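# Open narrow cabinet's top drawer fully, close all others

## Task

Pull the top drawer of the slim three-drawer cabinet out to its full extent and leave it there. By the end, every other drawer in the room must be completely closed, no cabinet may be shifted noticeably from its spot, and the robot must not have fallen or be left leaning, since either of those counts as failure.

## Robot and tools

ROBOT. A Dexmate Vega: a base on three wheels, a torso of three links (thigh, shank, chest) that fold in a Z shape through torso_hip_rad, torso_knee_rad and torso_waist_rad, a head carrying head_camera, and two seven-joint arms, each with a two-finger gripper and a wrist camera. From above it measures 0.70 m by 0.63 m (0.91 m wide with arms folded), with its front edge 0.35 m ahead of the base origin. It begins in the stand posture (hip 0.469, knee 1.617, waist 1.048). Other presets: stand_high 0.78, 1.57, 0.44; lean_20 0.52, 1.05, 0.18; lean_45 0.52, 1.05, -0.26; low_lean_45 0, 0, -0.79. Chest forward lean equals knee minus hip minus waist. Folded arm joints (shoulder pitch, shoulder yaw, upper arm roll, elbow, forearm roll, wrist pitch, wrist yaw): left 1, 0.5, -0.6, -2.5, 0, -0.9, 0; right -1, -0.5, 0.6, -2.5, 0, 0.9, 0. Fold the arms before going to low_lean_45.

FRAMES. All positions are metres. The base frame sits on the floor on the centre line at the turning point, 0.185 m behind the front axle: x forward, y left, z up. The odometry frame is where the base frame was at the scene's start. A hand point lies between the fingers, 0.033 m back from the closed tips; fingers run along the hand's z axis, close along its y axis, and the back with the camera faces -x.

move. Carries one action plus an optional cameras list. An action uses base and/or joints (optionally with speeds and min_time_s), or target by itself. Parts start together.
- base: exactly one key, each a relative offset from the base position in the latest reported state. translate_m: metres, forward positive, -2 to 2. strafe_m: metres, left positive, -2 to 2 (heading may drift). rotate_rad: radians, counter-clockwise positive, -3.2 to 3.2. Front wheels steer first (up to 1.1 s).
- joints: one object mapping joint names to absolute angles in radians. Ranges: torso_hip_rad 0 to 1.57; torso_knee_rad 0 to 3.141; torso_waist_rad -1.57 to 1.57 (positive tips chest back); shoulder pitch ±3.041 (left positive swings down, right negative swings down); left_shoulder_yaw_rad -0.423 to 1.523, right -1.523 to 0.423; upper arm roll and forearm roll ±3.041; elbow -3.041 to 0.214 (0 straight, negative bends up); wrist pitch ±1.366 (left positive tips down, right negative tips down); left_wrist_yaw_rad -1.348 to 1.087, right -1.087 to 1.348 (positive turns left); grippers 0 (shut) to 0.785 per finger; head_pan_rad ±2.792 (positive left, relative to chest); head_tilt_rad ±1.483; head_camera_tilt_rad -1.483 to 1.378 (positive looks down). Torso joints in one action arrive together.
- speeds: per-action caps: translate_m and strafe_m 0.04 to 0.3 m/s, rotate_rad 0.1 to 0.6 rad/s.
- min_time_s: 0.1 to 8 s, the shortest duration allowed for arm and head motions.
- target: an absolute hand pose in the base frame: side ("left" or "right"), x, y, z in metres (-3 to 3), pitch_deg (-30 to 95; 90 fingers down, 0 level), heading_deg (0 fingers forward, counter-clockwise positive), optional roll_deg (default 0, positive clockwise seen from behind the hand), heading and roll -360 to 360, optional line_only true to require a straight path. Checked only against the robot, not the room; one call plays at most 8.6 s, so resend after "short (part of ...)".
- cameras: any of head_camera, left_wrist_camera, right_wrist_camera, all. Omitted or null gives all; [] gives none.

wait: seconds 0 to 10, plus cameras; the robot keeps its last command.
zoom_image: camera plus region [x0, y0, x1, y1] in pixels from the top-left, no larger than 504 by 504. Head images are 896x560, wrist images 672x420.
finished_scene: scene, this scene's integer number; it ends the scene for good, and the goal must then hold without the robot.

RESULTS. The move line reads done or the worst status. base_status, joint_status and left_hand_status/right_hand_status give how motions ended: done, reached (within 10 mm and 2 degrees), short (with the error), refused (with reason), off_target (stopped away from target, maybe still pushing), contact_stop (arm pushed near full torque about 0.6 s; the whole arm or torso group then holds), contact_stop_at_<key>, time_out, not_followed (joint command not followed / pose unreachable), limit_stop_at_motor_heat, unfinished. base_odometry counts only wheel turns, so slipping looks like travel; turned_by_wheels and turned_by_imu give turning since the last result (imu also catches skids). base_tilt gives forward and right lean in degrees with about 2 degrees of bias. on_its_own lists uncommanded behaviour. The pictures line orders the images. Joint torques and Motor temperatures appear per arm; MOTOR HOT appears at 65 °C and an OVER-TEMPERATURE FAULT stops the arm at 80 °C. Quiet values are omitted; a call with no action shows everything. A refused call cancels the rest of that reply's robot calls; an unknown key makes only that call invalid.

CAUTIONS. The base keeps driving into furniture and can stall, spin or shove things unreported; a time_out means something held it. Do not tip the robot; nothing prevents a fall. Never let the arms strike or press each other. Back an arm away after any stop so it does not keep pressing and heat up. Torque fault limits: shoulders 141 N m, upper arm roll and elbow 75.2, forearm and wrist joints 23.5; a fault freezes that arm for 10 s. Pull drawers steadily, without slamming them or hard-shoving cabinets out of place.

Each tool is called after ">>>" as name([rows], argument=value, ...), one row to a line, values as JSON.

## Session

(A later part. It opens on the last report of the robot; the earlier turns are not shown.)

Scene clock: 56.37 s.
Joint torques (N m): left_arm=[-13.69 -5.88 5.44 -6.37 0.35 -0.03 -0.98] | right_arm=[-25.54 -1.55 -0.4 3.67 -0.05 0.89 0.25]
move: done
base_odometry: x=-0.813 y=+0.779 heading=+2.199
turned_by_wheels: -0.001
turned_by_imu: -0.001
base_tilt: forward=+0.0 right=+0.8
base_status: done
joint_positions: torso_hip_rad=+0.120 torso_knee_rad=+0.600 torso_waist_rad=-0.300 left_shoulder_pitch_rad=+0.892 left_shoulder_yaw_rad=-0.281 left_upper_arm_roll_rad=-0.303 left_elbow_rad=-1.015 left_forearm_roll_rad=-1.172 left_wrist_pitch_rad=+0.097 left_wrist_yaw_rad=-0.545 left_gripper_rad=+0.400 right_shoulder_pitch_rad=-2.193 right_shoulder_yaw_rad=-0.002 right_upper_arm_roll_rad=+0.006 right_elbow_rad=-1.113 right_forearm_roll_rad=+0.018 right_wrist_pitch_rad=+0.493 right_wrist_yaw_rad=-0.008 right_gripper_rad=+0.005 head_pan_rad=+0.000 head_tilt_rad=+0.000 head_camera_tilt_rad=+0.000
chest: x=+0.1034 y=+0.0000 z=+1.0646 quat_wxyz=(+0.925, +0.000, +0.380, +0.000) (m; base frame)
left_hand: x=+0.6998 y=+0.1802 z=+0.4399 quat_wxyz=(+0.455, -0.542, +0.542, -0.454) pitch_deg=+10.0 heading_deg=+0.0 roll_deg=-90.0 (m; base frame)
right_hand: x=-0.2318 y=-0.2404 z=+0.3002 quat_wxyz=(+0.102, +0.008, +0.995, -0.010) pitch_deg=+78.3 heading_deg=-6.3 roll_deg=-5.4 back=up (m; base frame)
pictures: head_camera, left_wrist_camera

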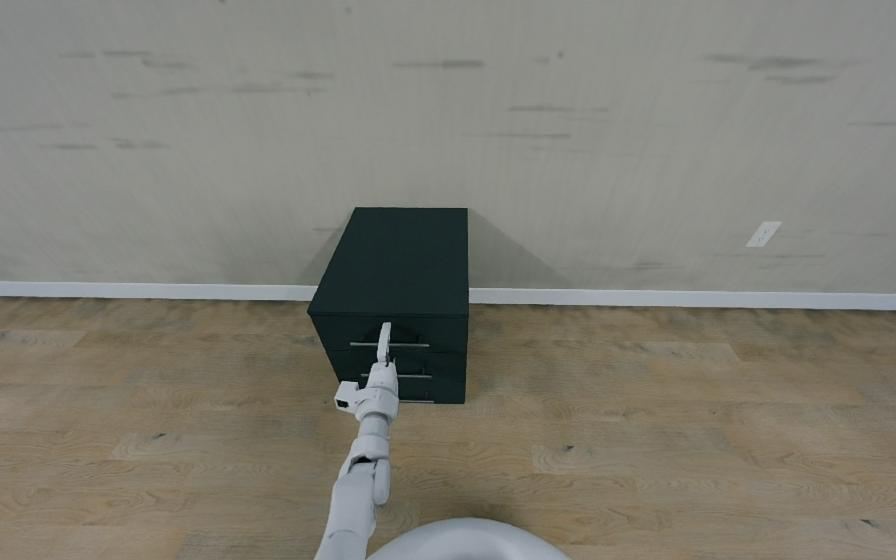

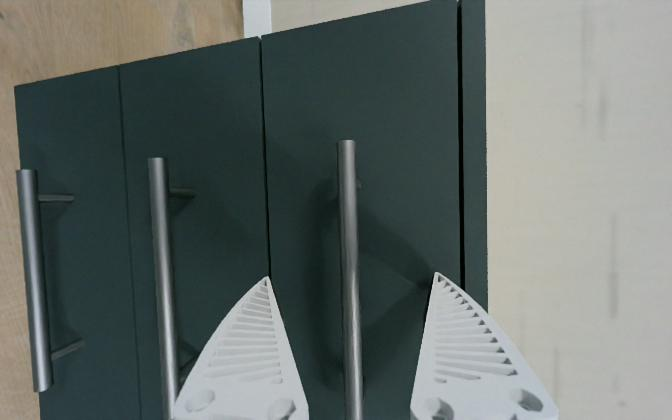

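>>> move(cameras=["head_camera","left_wrist_camera"])

>>> zoom_image(camera="head_camera", region=[290, 280, 490, 440])

Scene clock: 56.70 s.
Joint torques (N m): left_arm=[-13.27 -4.98 5.11 -6.22 0.09 -0.19 -1.1] | right_arm=[-25.02 -0.71 0.19 4.41 -0.06 0 0.16]
Motor temperatures (°C): left_arm=[31 31 31 26 40 35 41] | right_arm=[30 27 33 31 36 37 33]
base_odometry: x=-0.813 y=+0.779 heading=+2.199
turned_by_wheels: +0.000
turned_by_imu: +0.000
base_tilt: forward=+0.0 right=+0.8
base_status: done
joint_positions: torso_hip_rad=+0.120 torso_knee_rad=+0.600 torso_waist_rad=-0.300 left_shoulder_pitch_rad=+0.892 left_shoulder_yaw_rad=-0.281 left_upper_arm_roll_rad=-0.303 left_elbow_rad=-1.015 left_forearm_roll_rad=-1.172 left_wrist_pitch_rad=+0.097 left_wrist_yaw_rad=-0.545 left_gripper_rad=+0.400 right_shoulder_pitch_rad=-2.193 right_shoulder_yaw_rad=-0.002 right_upper_arm_roll_rad=+0.006 right_elbow_rad=-1.113 right_forearm_roll_rad=+0.018 right_wrist_pitch_rad=+0.493 right_wrist_yaw_rad=-0.008 right_gripper_rad=+0.005 head_pan_rad=+0.000 head_tilt_rad=+0.000 head_camera_tilt_rad=+0.000
joint_status: not commanded
chest: x=+0.1034 y=+0.0000 z=+1.0646 quat_wxyz=(+0.925, +0.000, +0.380, +0.000) (m; base frame)
left_hand: x=+0.6998 y=+0.1802 z=+0.4399 quat_wxyz=(+0.455, -0.542, +0.542, -0.454) pitch_deg=+10.0 heading_deg=+0.0 roll_deg=-90.0 (m; base frame)
right_hand: x=-0.2318 y=-0.2404 z=+0.3002 quat_wxyz=(+0.102, +0.008, +0.995, -0.010) pitch_deg=+78.3 heading_deg=-6.3 roll_deg=-5.4 back=up (m; base frame)
pictures: head_camera, left_wrist_camera

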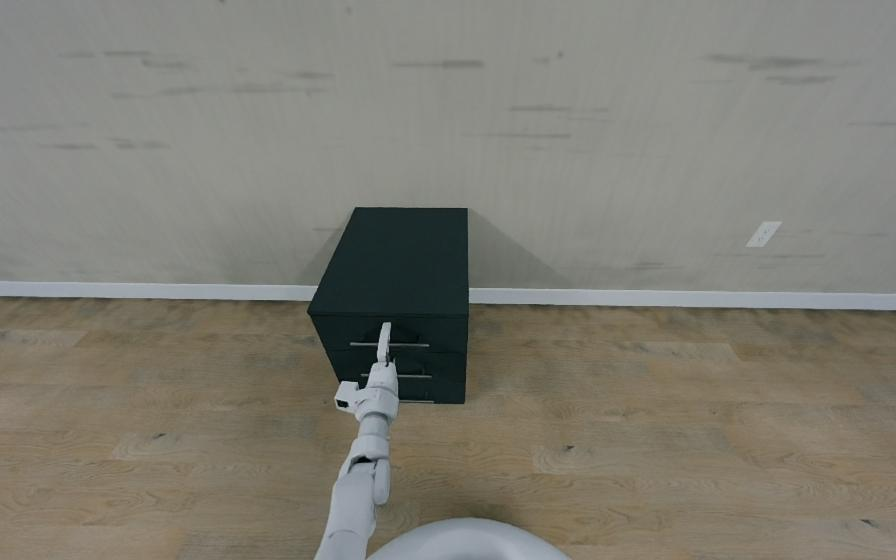

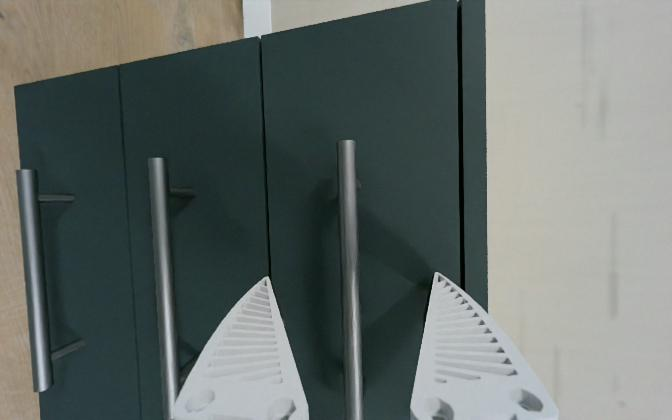

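Scaled by 2.520 from the camera's 896x560 image, which has a finer 960x600 frame.

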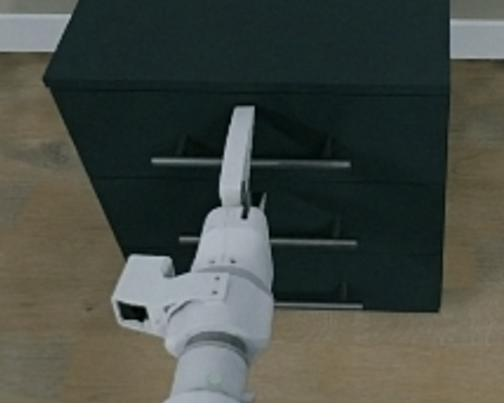

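>>> move(joints={"left_gripper_rad": 0.0}, cameras=["head_camera","left_wrist_camera"])

>>> zoom_image(camera="head_camera", region=[290, 280, 490, 440])

Scene clock: 58.33 s.
Joint torques (N m): left_arm=[-13.03 -5.7 4.99 -4.61 0.29 0.26 -1.36] | right_arm=[-25.27 -1.39 0.44 3.34 -0.12 1.02 0.31]
move: done
base_odometry: x=-0.813 y=+0.779 heading=+2.199
turned_by_wheels: +0.000
turned_by_imu: +0.000
base_tilt: forward=+0.1 right=+0.7
joint_positions: torso_hip_rad=+0.120 torso_knee_rad=+0.600 torso_waist_rad=-0.300 left_shoulder_pitch_rad=+0.892 left_shoulder_yaw_rad=-0.281 left_upper_arm_roll_rad=-0.303 left_elbow_rad=-1.015 left_forearm_roll_rad=-1.172 left_wrist_pitch_rad=+0.097 left_wrist_yaw_rad=-0.545 left_gripper_rad=+0.000 right_shoulder_pitch_rad=-2.193 right_shoulder_yaw_rad=-0.002 right_upper_arm_roll_rad=+0.006 right_elbow_rad=-1.113 right_forearm_roll_rad=+0.018 right_wrist_pitch_rad=+0.493 right_wrist_yaw_rad=-0.008 right_gripper_rad=+0.005 head_pan_rad=+0.000 head_tilt_rad=+0.000 head_camera_tilt_rad=+0.000
joint_status: all done
chest: x=+0.1034 y=+0.0000 z=+1.0646 quat_wxyz=(+0.925, +0.000, +0.380, +0.000) (m; base frame)
left_hand: x=+0.6999 y=+0.1802 z=+0.4398 quat_wxyz=(+0.455, -0.542, +0.542, -0.454) pitch_deg=+10.0 heading_deg=+0.0 roll_deg=-90.0 (m; base frame)
right_hand: x=-0.2318 y=-0.2404 z=+0.3002 quat_wxyz=(+0.101, +0.008, +0.995, -0.010) pitch_deg=+78.3 heading_deg=-6.3 roll_deg=-5.4 back=up (m; base frame)
pictures: head_camera, left_wrist_camera

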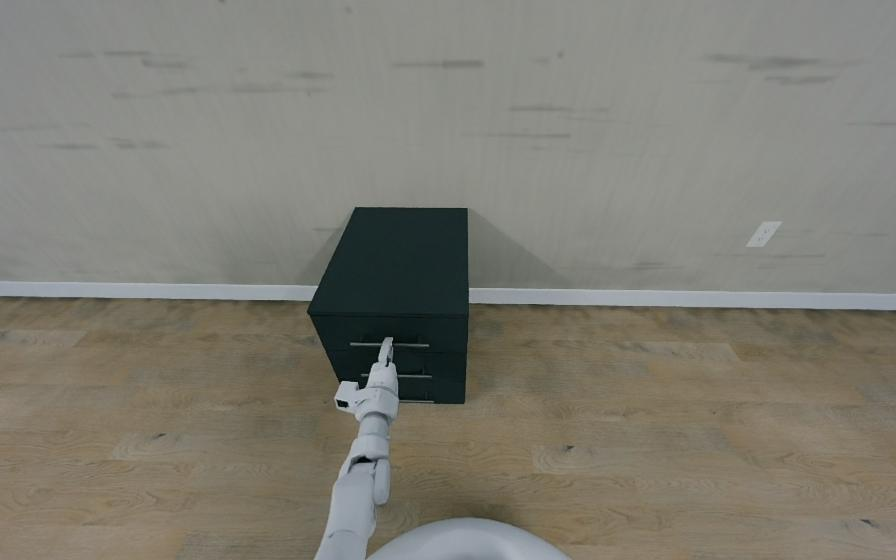

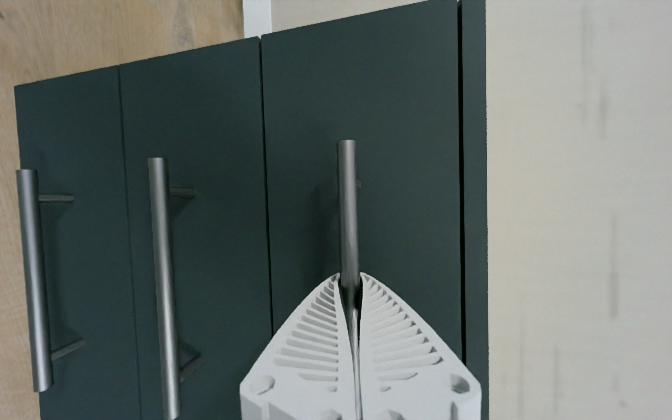

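Scaled by 2.520 from the camera's 896x560 image, which has a finer 960x600 frame.

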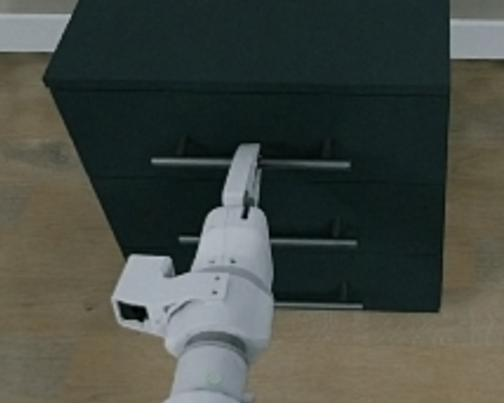

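>>> move(joints={"left_gripper_rad": 0.2}, cameras=[])

>>> move(base={"translate_m": 0.02}, speeds={"translate_m": 0.04}, cameras=[])

>>> move(joints={"left_gripper_rad": 0.0}, cameras=["left_wrist_camera"])

>>> move(base={"translate_m": -0.1}, speeds={"translate_m": 0.08}, cameras=["head_camera","left_wrist_camera"])

Scene clock: 59.27 s.
move: done
turned_by_wheels: +0.000
turned_by_imu: +0.000
joint_status: all done
pictures: none

Scene clock: 60.47 s.
move: done
turned_by_wheels: -0.001
turned_by_imu: +0.000
base_status: done
pictures: none

Scene clock: 61.23 s.
move: done
turned_by_wheels: +0.000
turned_by_imu: +0.000
joint_status: all done
pictures: left_wrist_camera

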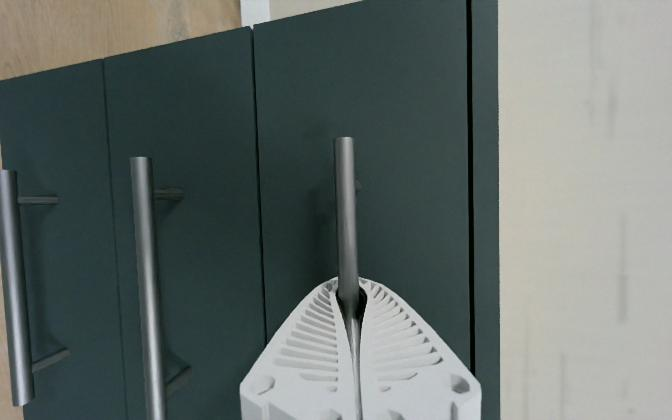

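Scene clock: 63.17 s.
Joint torques (N m): left_arm=[-14.36 -4.42 5.36 -6.68 0.56 1.86 -2.08] | right_arm=[-25.43 -1.08 0.35 2.77 -0.07 0.37 0.36]
move: done
base_odometry: x=-0.765 y=+0.714 heading=+2.199
turned_by_wheels: +0.001
turned_by_imu: +0.002
base_tilt: forward=+0.0 right=+0.7
base_status: done
joint_positions: torso_hip_rad=+0.120 torso_knee_rad=+0.600 torso_waist_rad=-0.300 left_shoulder_pitch_rad=+0.892 left_shoulder_yaw_rad=-0.281 left_upper_arm_roll_rad=-0.303 left_elbow_rad=-1.015 left_forearm_roll_rad=-1.172 left_wrist_pitch_rad=+0.096 left_wrist_yaw_rad=-0.545 left_gripper_rad=+0.000 right_shoulder_pitch_rad=-2.193 right_shoulder_yaw_rad=-0.002 right_upper_arm_roll_rad=+0.006 right_elbow_rad=-1.113 right_forearm_roll_rad=+0.018 right_wrist_pitch_rad=+0.493 right_wrist_yaw_rad=-0.008 right_gripper_rad=+0.005 head_pan_rad=+0.000 head_tilt_rad=+0.000 head_camera_tilt_rad=+0.000
chest: x=+0.1035 y=+0.0000 z=+1.0645 quat_wxyz=(+0.925, +0.000, +0.380, +0.000) (m; base frame)
left_hand: x=+0.6998 y=+0.1804 z=+0.4395 quat_wxyz=(+0.454, -0.542, +0.542, -0.454) pitch_deg=+10.1 heading_deg=+0.0 roll_deg=-90.0 (m; base frame)
right_hand: x=-0.2319 y=-0.2404 z=+0.3002 quat_wxyz=(+0.101, +0.008, +0.995, -0.010) pitch_deg=+78.3 heading_deg=-6.3 roll_deg=-5.4 back=up (m; base frame)
pictures: head_camera, left_wrist_camera

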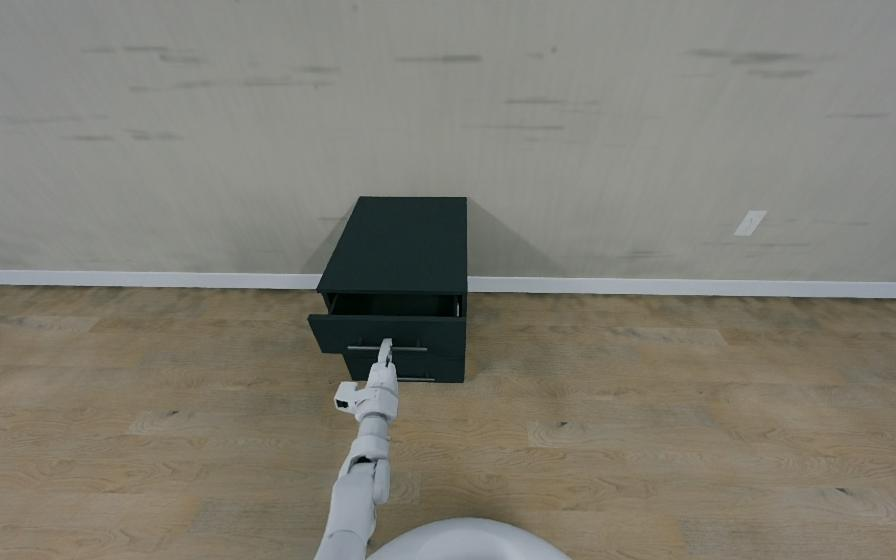

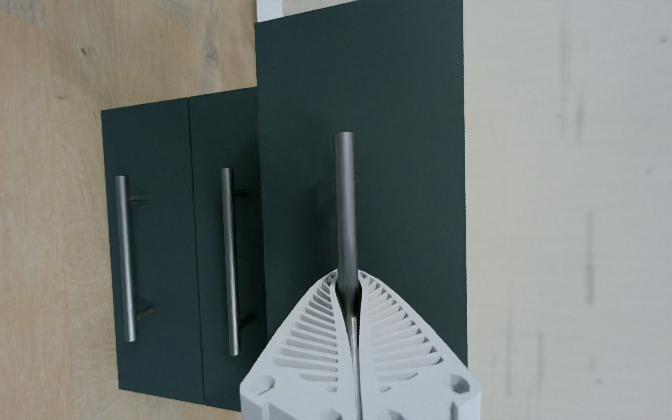

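>>> move(base={"translate_m": -0.2}, speeds={"translate_m": 0.1}, cameras=["head_camera","left_wrist_camera"])

>>> move(base={"translate_m": -0.05}, speeds={"translate_m": 0.06}, cameras=["head_camera","left_wrist_camera"])

Scene clock: 66.13 s.
move: done
turned_by_wheels: -0.001
turned_by_imu: -0.002
base_status: done
pictures: head_camera, left_wrist_camera

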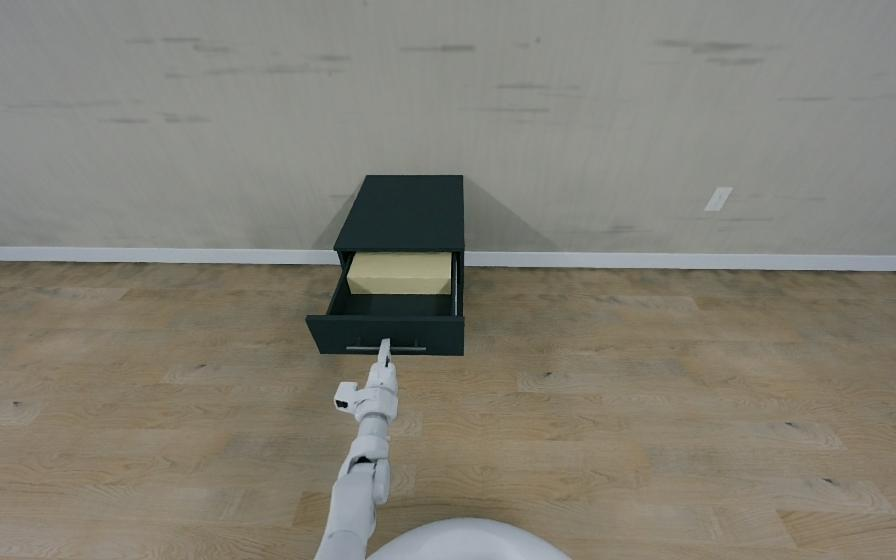

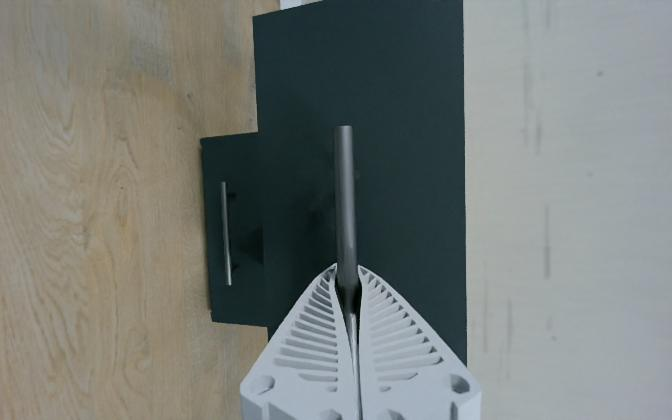

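Scene clock: 67.57 s.
Joint torques (N m): left_arm=[-14.48 -6.25 8.21 -5.56 1.66 2.57 -2.28] | right_arm=[-25.85 -0.87 0.62 3.56 -0.13 0.07 0.23]
move: done
base_odometry: x=-0.619 y=+0.512 heading=+2.198
turned_by_wheels: -0.001
turned_by_imu: -0.001
base_tilt: forward=+0.0 right=+0.8
base_status: done
joint_positions: torso_hip_rad=+0.120 torso_knee_rad=+0.600 torso_waist_rad=-0.300 left_shoulder_pitch_rad=+0.892 left_shoulder_yaw_rad=-0.281 left_upper_arm_roll_rad=-0.303 left_elbow_rad=-1.015 left_forearm_roll_rad=-1.172 left_wrist_pitch_rad=+0.096 left_wrist_yaw_rad=-0.545 left_gripper_rad=+0.000 right_shoulder_pitch_rad=-2.193 right_shoulder_yaw_rad=-0.002 right_upper_arm_roll_rad=+0.006 right_elbow_rad=-1.113 right_forearm_roll_rad=+0.018 right_wrist_pitch_rad=+0.493 right_wrist_yaw_rad=-0.008 right_gripper_rad=+0.005 head_pan_rad=+0.000 head_tilt_rad=+0.000 head_camera_tilt_rad=+0.000
chest: x=+0.1035 y=+0.0000 z=+1.0645 quat_wxyz=(+0.925, +0.000, +0.380, +0.000) (m; base frame)
left_hand: x=+0.6998 y=+0.1807 z=+0.4395 quat_wxyz=(+0.455, -0.542, +0.542, -0.454) pitch_deg=+10.1 heading_deg=+0.1 roll_deg=-90.0 (m; base frame)
right_hand: x=-0.2319 y=-0.2404 z=+0.3002 quat_wxyz=(+0.101, +0.008, +0.995, -0.010) pitch_deg=+78.3 heading_deg=-6.3 roll_deg=-5.4 back=up (m; base frame)
pictures: head_camera, left_wrist_camera

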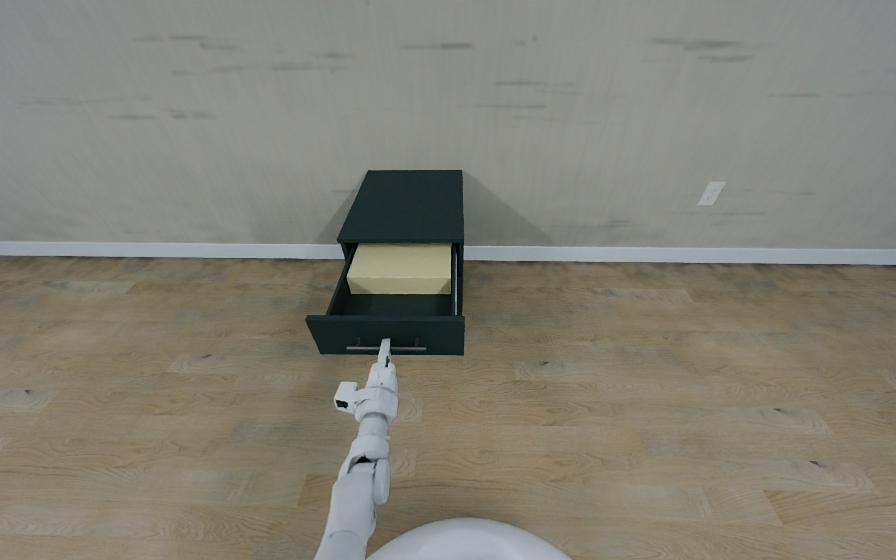

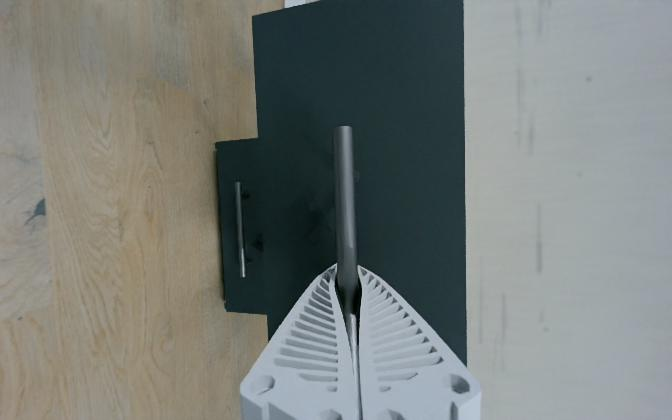

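>>> move(base={"translate_m": -0.05}, speeds={"translate_m": 0.06}, cameras=["head_camera"])

>>> move(base={"translate_m": -0.03}, speeds={"translate_m": 0.04}, cameras=["head_camera","left_wrist_camera"])

Scene clock: 69.30 s.
move: done
turned_by_wheels: -0.001
turned_by_imu: -0.001
base_status: done
pictures: head_camera

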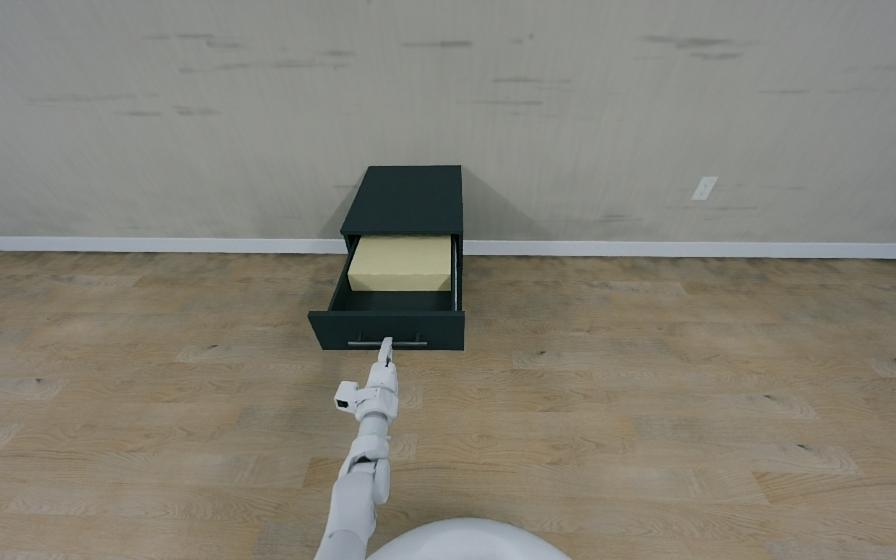

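Scene clock: 70.83 s.
Joint torques (N m): left_arm=[-9.19 -4.76 4.94 -3.81 0.34 0.32 -0.83] | right_arm=[-26.47 -1.25 0.02 3.65 -0.11 0.97 0.13]
move: done
base_odometry: x=-0.572 y=+0.447 heading=+2.196
turned_by_wheels: -0.001
turned_by_imu: -0.001
base_tilt: forward=+0.0 right=+0.8
base_status: done
joint_positions: torso_hip_rad=+0.120 torso_knee_rad=+0.600 torso_waist_rad=-0.300 left_shoulder_pitch_rad=+0.892 left_shoulder_yaw_rad=-0.281 left_upper_arm_roll_rad=-0.303 left_elbow_rad=-1.015 left_forearm_roll_rad=-1.172 left_wrist_pitch_rad=+0.097 left_wrist_yaw_rad=-0.545 left_gripper_rad=+0.000 right_shoulder_pitch_rad=-2.193 right_shoulder_yaw_rad=-0.002 right_upper_arm_roll_rad=+0.006 right_elbow_rad=-1.113 right_forearm_roll_rad=+0.018 right_wrist_pitch_rad=+0.493 right_wrist_yaw_rad=-0.008 right_gripper_rad=+0.005 head_pan_rad=+0.000 head_tilt_rad=+0.000 head_camera_tilt_rad=+0.000
chest: x=+0.1034 y=+0.0000 z=+1.0646 quat_wxyz=(+0.925, +0.000, +0.380, +0.000) (m; base frame)
left_hand: x=+0.7000 y=+0.1802 z=+0.4400 quat_wxyz=(+0.455, -0.542, +0.542, -0.454) pitch_deg=+10.0 heading_deg=+0.0 roll_deg=-90.0 (m; base frame)
right_hand: x=-0.2318 y=-0.2404 z=+0.3002 quat_wxyz=(+0.101, +0.008, +0.995, -0.010) pitch_deg=+78.3 heading_deg=-6.3 roll_deg=-5.4 back=up (m; base frame)
pictures: head_camera, left_wrist_camera

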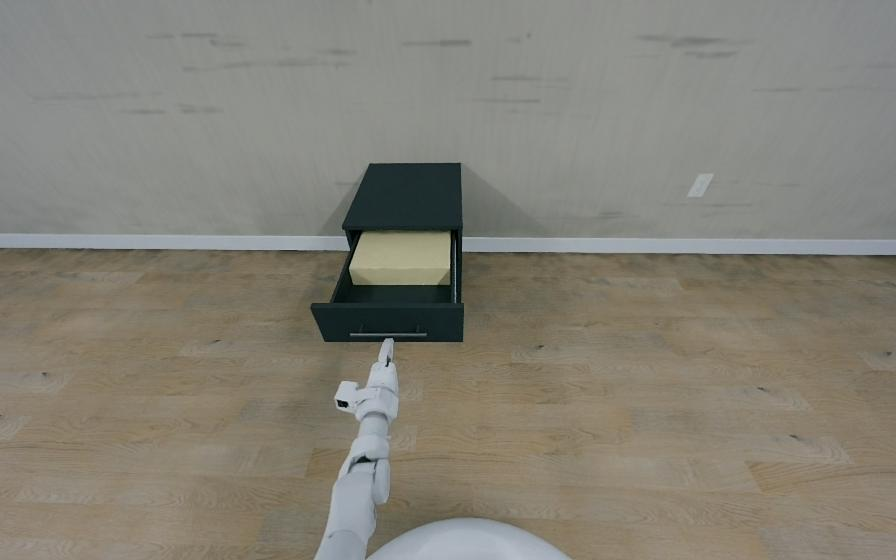

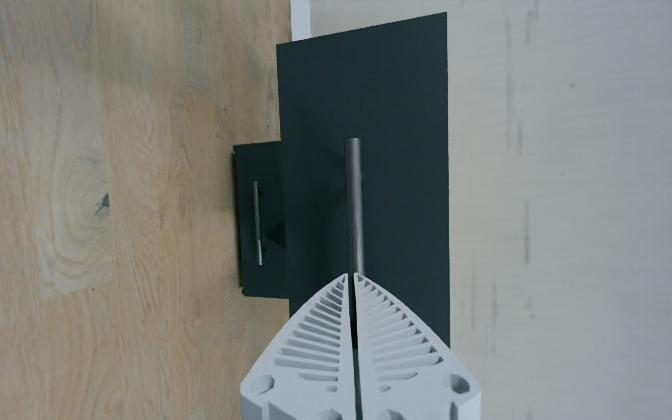

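>>> finished_scene(scene=1)

The scene is finished: the task was done.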